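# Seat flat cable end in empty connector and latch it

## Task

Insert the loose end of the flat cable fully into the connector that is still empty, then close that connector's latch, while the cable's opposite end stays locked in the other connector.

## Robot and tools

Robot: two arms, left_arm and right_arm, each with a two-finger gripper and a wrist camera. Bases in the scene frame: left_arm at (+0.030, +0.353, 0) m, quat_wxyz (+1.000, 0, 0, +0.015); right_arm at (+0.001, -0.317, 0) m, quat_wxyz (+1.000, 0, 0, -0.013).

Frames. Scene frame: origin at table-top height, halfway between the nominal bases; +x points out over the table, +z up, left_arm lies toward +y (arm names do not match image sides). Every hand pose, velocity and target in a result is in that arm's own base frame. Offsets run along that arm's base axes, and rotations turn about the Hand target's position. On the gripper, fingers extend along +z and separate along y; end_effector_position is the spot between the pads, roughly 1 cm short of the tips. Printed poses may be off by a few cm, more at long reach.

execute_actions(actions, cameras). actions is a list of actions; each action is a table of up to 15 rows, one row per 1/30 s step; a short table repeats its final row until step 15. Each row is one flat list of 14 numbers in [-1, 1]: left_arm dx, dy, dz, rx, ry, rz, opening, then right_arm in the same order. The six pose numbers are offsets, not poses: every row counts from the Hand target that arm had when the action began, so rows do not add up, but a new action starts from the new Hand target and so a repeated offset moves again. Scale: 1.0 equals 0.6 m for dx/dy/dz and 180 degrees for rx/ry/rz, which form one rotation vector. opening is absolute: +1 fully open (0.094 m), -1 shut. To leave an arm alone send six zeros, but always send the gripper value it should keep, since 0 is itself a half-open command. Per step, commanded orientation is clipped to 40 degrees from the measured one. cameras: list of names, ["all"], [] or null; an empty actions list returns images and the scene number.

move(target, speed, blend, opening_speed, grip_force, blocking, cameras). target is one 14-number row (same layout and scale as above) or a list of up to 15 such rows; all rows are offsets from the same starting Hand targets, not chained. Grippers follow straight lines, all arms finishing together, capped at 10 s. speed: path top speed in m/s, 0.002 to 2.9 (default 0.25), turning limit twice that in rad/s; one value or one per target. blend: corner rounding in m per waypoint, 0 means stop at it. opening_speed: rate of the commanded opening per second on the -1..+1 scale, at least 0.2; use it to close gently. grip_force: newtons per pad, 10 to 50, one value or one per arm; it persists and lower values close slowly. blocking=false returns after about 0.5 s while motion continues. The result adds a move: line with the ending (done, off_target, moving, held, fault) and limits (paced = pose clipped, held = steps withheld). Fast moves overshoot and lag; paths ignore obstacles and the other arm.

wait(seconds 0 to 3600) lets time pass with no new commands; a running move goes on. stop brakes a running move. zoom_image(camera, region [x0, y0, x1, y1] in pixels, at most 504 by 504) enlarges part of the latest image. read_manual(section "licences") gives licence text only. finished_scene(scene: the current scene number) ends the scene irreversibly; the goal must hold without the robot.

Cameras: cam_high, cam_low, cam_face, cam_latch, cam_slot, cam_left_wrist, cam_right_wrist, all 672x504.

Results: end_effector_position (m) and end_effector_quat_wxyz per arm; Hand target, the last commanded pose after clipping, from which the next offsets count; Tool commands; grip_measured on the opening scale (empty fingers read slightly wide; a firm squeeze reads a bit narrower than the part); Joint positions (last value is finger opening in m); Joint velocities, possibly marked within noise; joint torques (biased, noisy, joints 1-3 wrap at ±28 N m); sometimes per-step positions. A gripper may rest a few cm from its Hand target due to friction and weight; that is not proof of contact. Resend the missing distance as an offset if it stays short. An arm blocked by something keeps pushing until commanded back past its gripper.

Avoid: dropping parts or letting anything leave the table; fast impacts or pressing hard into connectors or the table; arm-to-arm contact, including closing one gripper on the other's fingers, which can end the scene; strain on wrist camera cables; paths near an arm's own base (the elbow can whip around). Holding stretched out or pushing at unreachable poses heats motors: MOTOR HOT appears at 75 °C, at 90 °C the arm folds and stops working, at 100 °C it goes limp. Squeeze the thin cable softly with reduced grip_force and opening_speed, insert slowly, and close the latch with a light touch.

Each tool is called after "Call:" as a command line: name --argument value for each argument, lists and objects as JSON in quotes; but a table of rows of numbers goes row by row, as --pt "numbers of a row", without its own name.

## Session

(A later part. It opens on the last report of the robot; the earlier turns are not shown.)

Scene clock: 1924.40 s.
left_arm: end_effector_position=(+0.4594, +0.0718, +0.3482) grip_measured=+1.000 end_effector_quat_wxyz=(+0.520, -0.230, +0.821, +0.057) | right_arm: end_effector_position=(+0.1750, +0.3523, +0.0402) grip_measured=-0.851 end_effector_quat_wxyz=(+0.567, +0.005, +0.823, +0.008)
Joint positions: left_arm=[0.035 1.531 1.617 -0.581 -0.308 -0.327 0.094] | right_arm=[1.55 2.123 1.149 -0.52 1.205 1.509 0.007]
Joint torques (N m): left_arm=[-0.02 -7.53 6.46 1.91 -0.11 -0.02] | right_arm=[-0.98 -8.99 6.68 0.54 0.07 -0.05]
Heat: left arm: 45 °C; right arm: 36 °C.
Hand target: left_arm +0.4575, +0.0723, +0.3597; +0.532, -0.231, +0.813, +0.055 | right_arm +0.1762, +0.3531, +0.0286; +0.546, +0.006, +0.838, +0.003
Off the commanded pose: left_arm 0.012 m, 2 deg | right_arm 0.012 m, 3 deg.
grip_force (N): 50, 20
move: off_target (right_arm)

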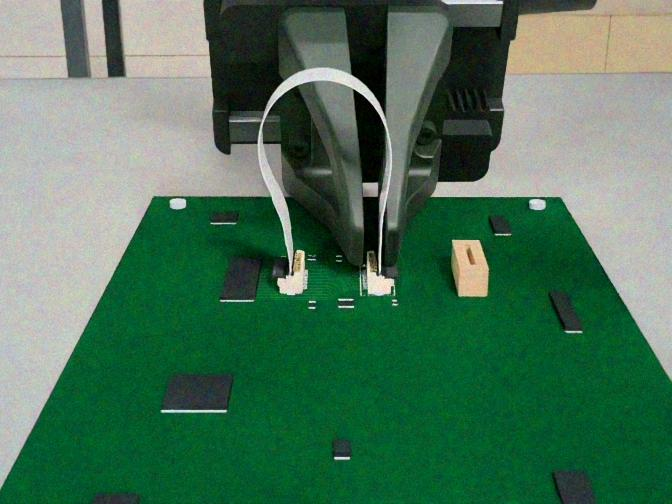

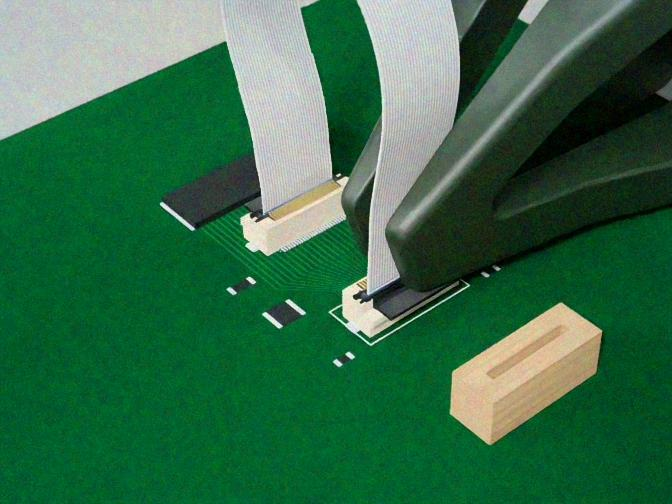

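Call:
move --target '[0,0,0,0,0,0,1, 0,0,-0.006,0,0.0066,0,-0.85]' --speed 0.02

Call:
move --target '[0,0,0,0,0,0,1, 0,0,0.022,0,-0.0242,0,-0.85]' --speed 0.02 --cameras '["cam_latch","cam_slot","cam_face"]'

Call:
zoom_image --camera "cam_slot" --region '[335, 225, 475, 325]'

Call:
zoom_image --camera "cam_latch" --region '[350, 225, 410, 285]'

Scene clock: 1933.33 s.
left_arm: end_effector_position=(+0.4594, +0.0718, +0.3482) grip_measured=+1.000 end_effector_quat_wxyz=(+0.520, -0.230, +0.821, +0.057) | right_arm: end_effector_position=(+0.1749, +0.3523, +0.0396) grip_measured=-0.851 end_effector_quat_wxyz=(+0.566, +0.004, +0.824, +0.007)
Joint positions: left_arm=[0.035 1.531 1.617 -0.581 -0.308 -0.327 0.094] | right_arm=[1.549 2.123 1.149 -0.52 1.202 1.505 0.007]
Joint torques (N m): left_arm=[-0.01 -7.51 6.46 1.91 -0.11 -0.02] | right_arm=[-1.17 -9.09 6.49 0.56 -0.12 -0.04]
Heat: left arm: 45 °C; right arm: 36 °C.
Hand target: left_arm +0.4575, +0.0723, +0.3597; +0.532, -0.231, +0.813, +0.055 | right_arm +0.1762, +0.3531, +0.0250; +0.537, +0.006, +0.843, +0.003
Off the commanded pose: left_arm 0.012 m, 2 deg | right_arm 0.015 m, 4 deg.
grip_force (N): 50, 20
move: off_target (right_arm)

Scene clock: 1935.43 s.
left_arm: end_effector_position=(+0.4594, +0.0718, +0.3482) grip_measured=+1.000 end_effector_quat_wxyz=(+0.520, -0.230, +0.821, +0.057) | right_arm: end_effector_position=(+0.1753, +0.3522, +0.0407) grip_measured=-0.851 end_effector_quat_wxyz=(+0.569, +0.005, +0.823, +0.008)
Joint positions: left_arm=[0.035 1.531 1.617 -0.581 -0.308 -0.327 0.094] | right_arm=[1.549 2.123 1.149 -0.52 1.208 1.509 0.007]
Joint torques (N m): left_arm=[-0.01 -7.53 6.45 1.91 -0.11 -0.02] | right_arm=[-0.25 -8.87 6.98 0.36 0.57 0.08]
Heat: left arm: 45 °C; right arm: 36 °C.
Hand target: left_arm +0.4575, +0.0723, +0.3597; +0.532, -0.231, +0.813, +0.055 | right_arm +0.1762, +0.3531, +0.0381; +0.569, +0.006, +0.822, +0.003
Off the commanded pose: left_arm 0.012 m, 2 deg | right_arm 0.003 m, 1 deg.
grip_force (N): 50, 20
move: done
Images, in order (width x height): cam_face 672x504, cam_latch 672x504, cam_slot 672x504.

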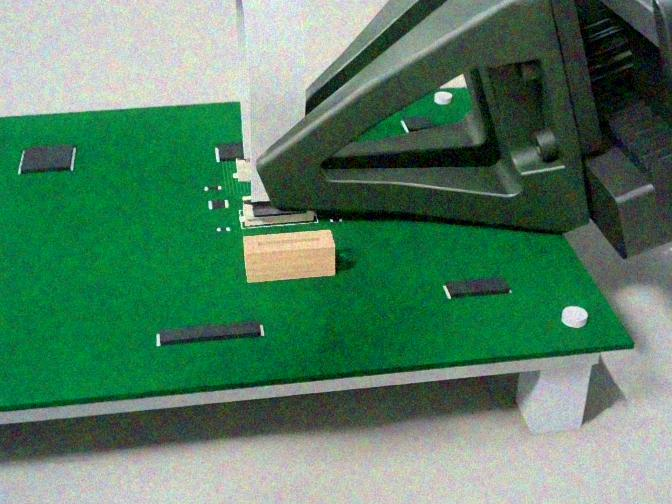

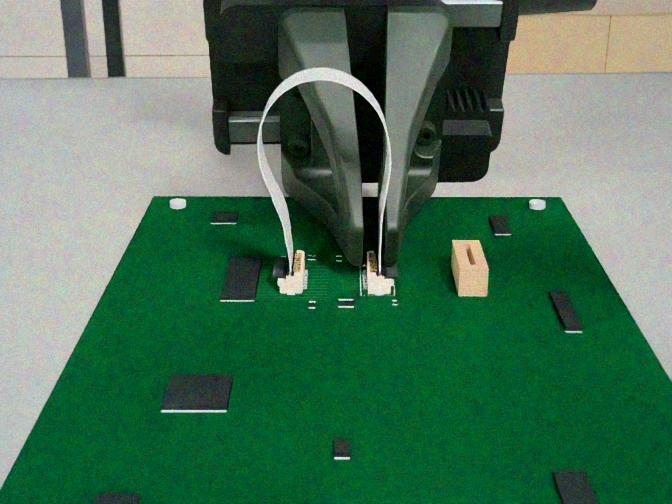

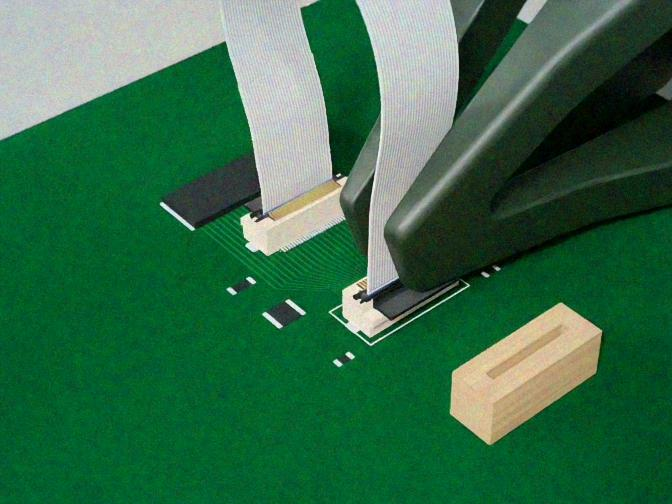

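Scaled by 3.600 from the camera's image (finer frame: 960x720).

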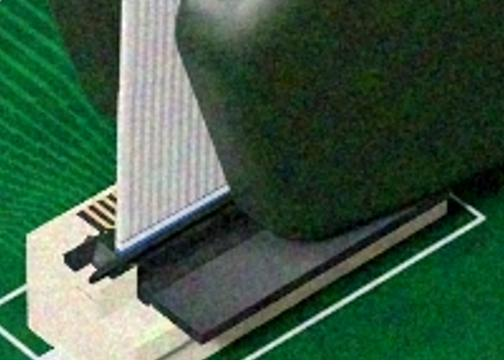

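Scaled by 8.400 from the camera's image (finer frame: 960x720).

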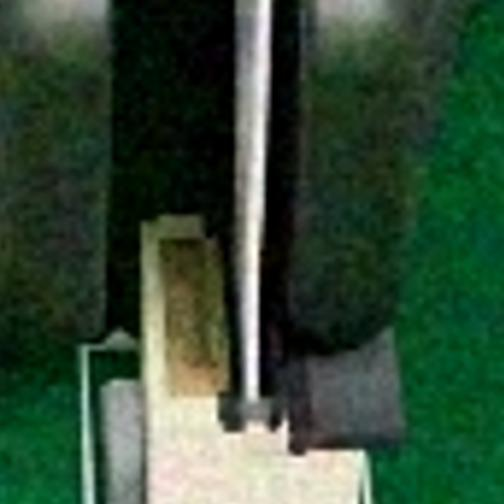

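Call:
move --target '[0,0,0,0,0,0,1, 0,0,0.02,0,-0.022,0,-0.85]' --speed 0.02 --cameras '["cam_latch","cam_slot"]'

Call:
zoom_image --camera "cam_slot" --region '[335, 225, 475, 325]'

Call:
zoom_image --camera "cam_latch" --region '[350, 225, 410, 285]'

Scene clock: 1945.77 s.
left_arm: end_effector_position=(+0.4594, +0.0718, +0.3482) grip_measured=+1.000 end_effector_quat_wxyz=(+0.520, -0.230, +0.821, +0.057) | right_arm: end_effector_position=(+0.1767, +0.3510, +0.0481) grip_measured=-0.851 end_effector_quat_wxyz=(+0.586, +0.008, +0.810, +0.008)
Joint positions: left_arm=[0.035 1.531 1.617 -0.581 -0.308 -0.327 0.094] | right_arm=[1.553 2.123 1.149 -0.529 1.252 1.524 0.007]
Joint torques (N m): left_arm=[-0.02 -7.51 6.46 1.9 -0.11 -0.02] | right_arm=[0.55 -8.88 7.27 0.29 0.8 0.13]
Heat: left arm: 45 °C; right arm: 36 °C.
Hand target: left_arm +0.4575, +0.0723, +0.3597; +0.532, -0.231, +0.813, +0.055 | right_arm +0.1762, +0.3531, +0.0501; +0.597, +0.006, +0.802, +0.004
Off the commanded pose: left_arm 0.012 m, 2 deg | right_arm 0.003 m, 2 deg.
grip_force (N): 50, 20
move: done

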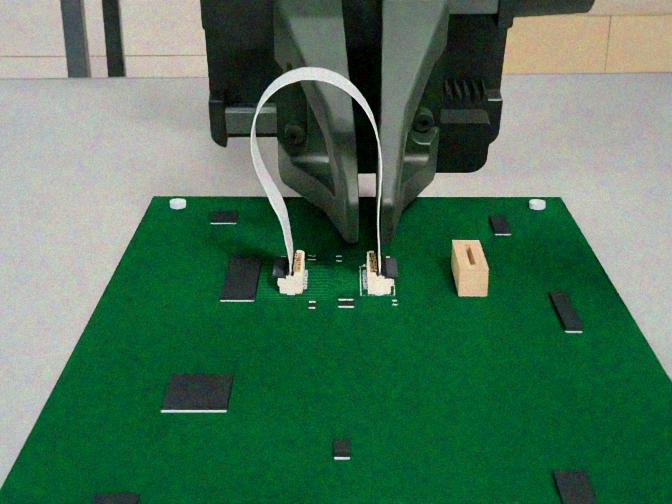

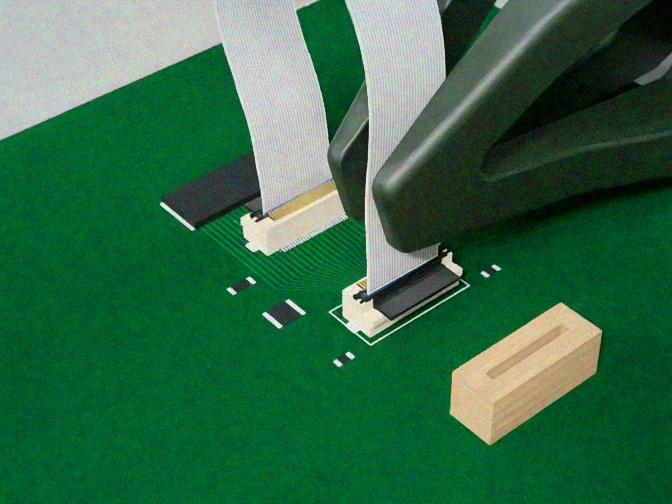

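Scaled by 3.600 from the camera's image (finer frame: 960x720).

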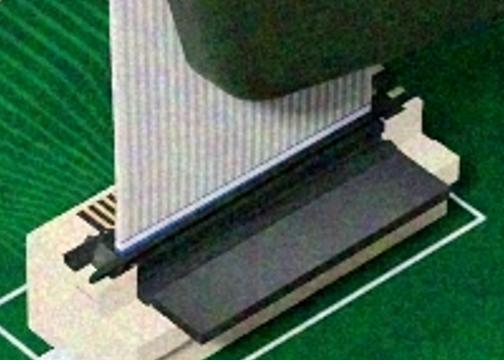

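Scaled by 8.400 from the camera's image (finer frame: 960x720).

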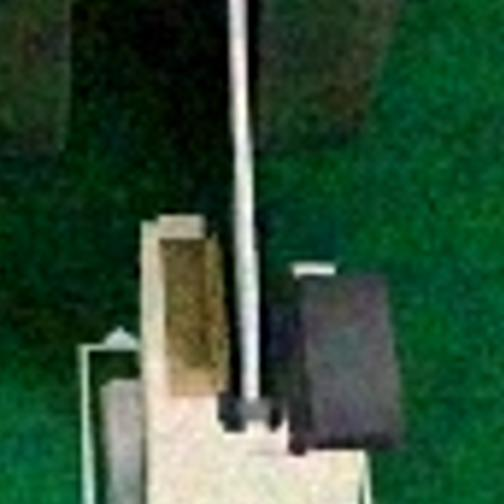

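Call:
move --target '[0,0,0,0,0,0,1, 0,0,0,0,0,0,-0.65]' --opening_speed 0.3 --cameras '["cam_latch"]'

Call:
move --pt "0 0 0 0 0 0 1 -0.06 0 0.015 0 0 0 -0.65" --pt "0 0 0 0 0 0 1 -0.12 -0.03 0.15 0 0 0 -0.65" --speed 0.08 --blend 0.01 --cameras '["cam_latch","cam_slot","cam_face","cam_high"]'

Call:
zoom_image --camera "cam_slot" --region '[335, 225, 475, 325]'

Call:
zoom_image --camera "cam_latch" --region '[260, 220, 410, 310]'

Scene clock: 1962.77 s.
left_arm: end_effector_position=(+0.4594, +0.0718, +0.3482) grip_measured=+1.000 end_effector_quat_wxyz=(+0.520, -0.230, +0.821, +0.057) | right_arm: end_effector_position=(+0.1769, +0.3503, +0.0486) grip_measured=-0.652 end_effector_quat_wxyz=(+0.588, +0.008, +0.809, +0.007)
Joint positions: left_arm=[0.035 1.531 1.617 -0.581 -0.308 -0.327 0.094] | right_arm=[1.553 2.123 1.149 -0.534 1.256 1.527 0.016]
Joint torques (N m): left_arm=[0.01 -7.53 6.48 1.9 -0.11 -0.01] | right_arm=[0.36 -8.51 7.41 0.27 0.77 0.07]
Heat: left arm: 45 °C; right arm: 36 °C.
Hand target: left_arm +0.4575, +0.0723, +0.3597; +0.532, -0.231, +0.813, +0.055 | right_arm +0.1762, +0.3531, +0.0502; +0.597, +0.006, +0.802, +0.004
Off the commanded pose: left_arm 0.012 m, 2 deg | right_arm 0.003 m, 1 deg.
grip_force (N): 50, 20
move: done

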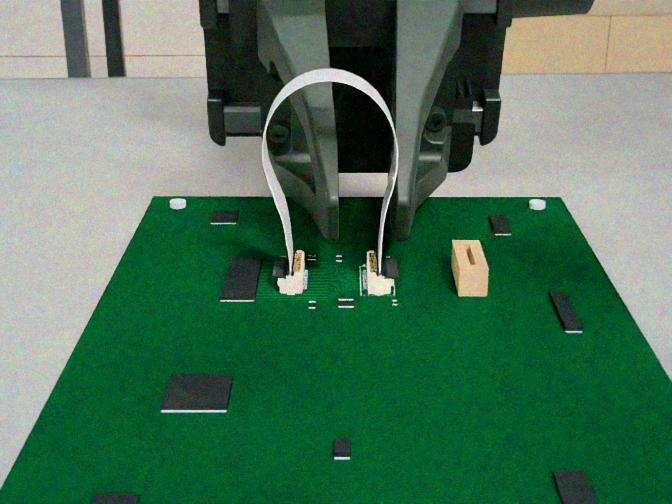

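Scene clock: 1965.13 s.
left_arm: end_effector_position=(+0.4594, +0.0718, +0.3482) grip_measured=+1.000 end_effector_quat_wxyz=(+0.520, -0.230, +0.821, +0.057) | right_arm: end_effector_position=(+0.1064, +0.3301, +0.1275) grip_measured=-0.652 end_effector_quat_wxyz=(+0.590, -0.016, +0.807, -0.012)
Joint positions: left_arm=[0.035 1.531 1.617 -0.581 -0.308 -0.327 0.094] | right_arm=[1.764 2.065 1.38 -1.426 1.208 2.103 0.016]
Joint torques (N m): left_arm=[0.01 -7.54 6.48 1.9 -0.11 -0.02] | right_arm=[0.36 -11.85 8.1 -0.58 0.56 0.07]
Heat: left arm: 45 °C; right arm: 36 °C.
Hand target: left_arm +0.4575, +0.0723, +0.3597; +0.532, -0.231, +0.813, +0.055 | right_arm +0.1041, +0.3351, +0.1401; +0.597, +0.006, +0.802, +0.004
Off the commanded pose: left_arm 0.012 m, 2 deg | right_arm 0.014 m, 3 deg.
joint sent to its limit (right arm) — joint 6 (wrist roll), upper limit. The joint targets still meet the commanded pose.
grip_force (N): 50, 20
move: off_target (right_arm)
Images, in order (width x height): cam_high 672x504, cam_face 672x504, cam_latch 672x504, cam_slot 672x504.

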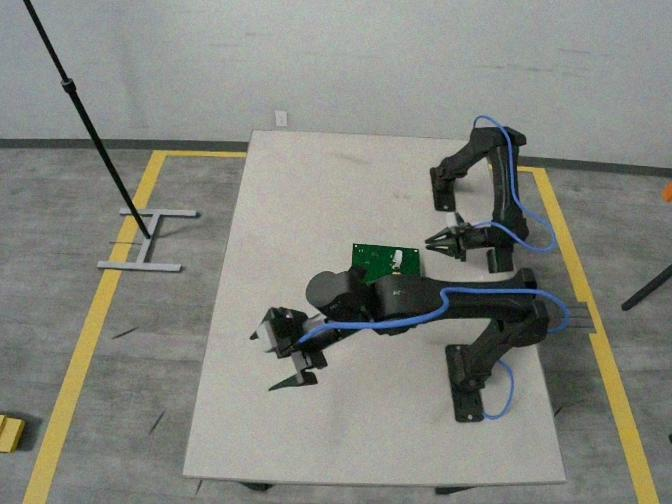

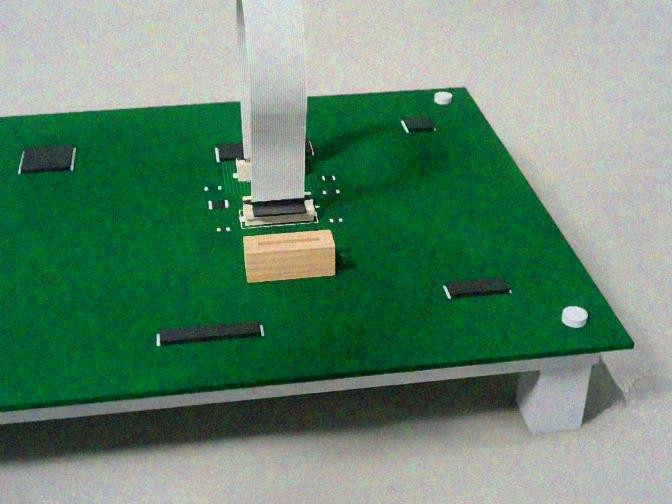

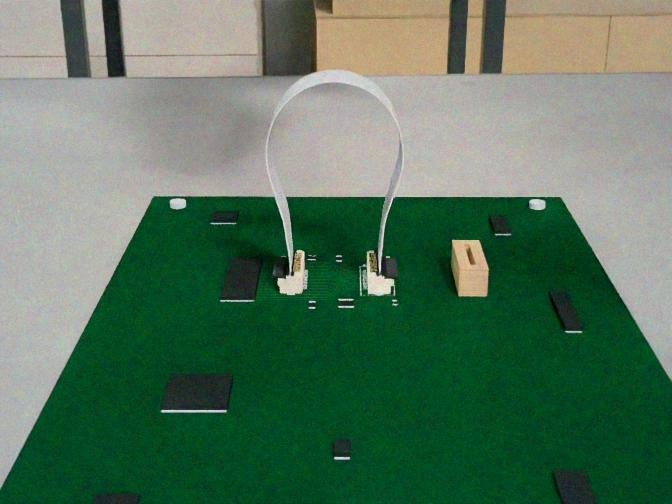

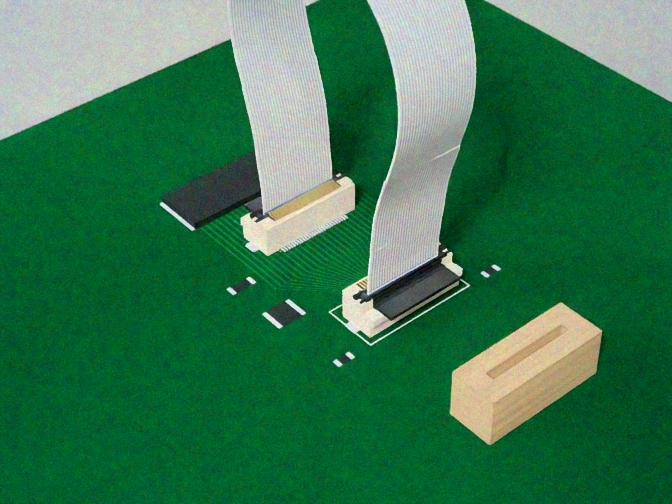

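Scaled by 3.600 from the camera's image (finer frame: 960x720).

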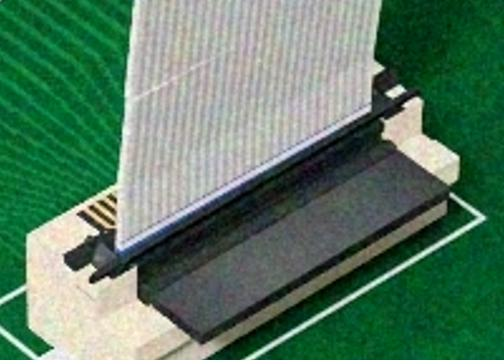

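Scaled by 3.360 from the camera's image (finer frame: 960x720).

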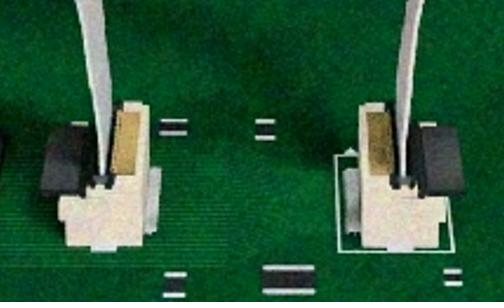

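Call:
zoom_image --camera "cam_slot" --region '[355, 245, 455, 305]'

Call:
zoom_image --camera "cam_face" --region '[230, 170, 330, 240]'

Scaled by 5.040 from the camera's image (finer frame: 960x720).

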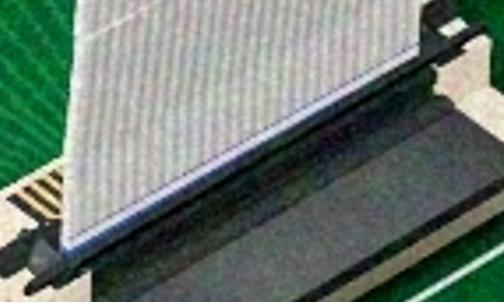

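Scaled by 5.040 from the camera's image (finer frame: 960x720).

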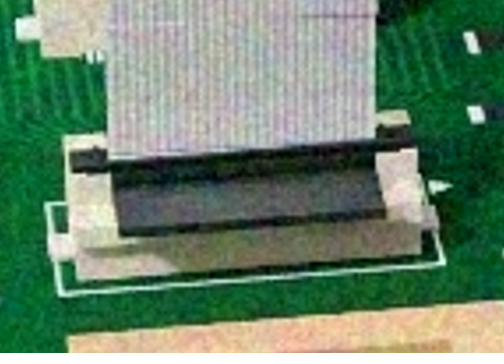

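Call:
finished_scene --scene 2

The scene is finished: the task was done.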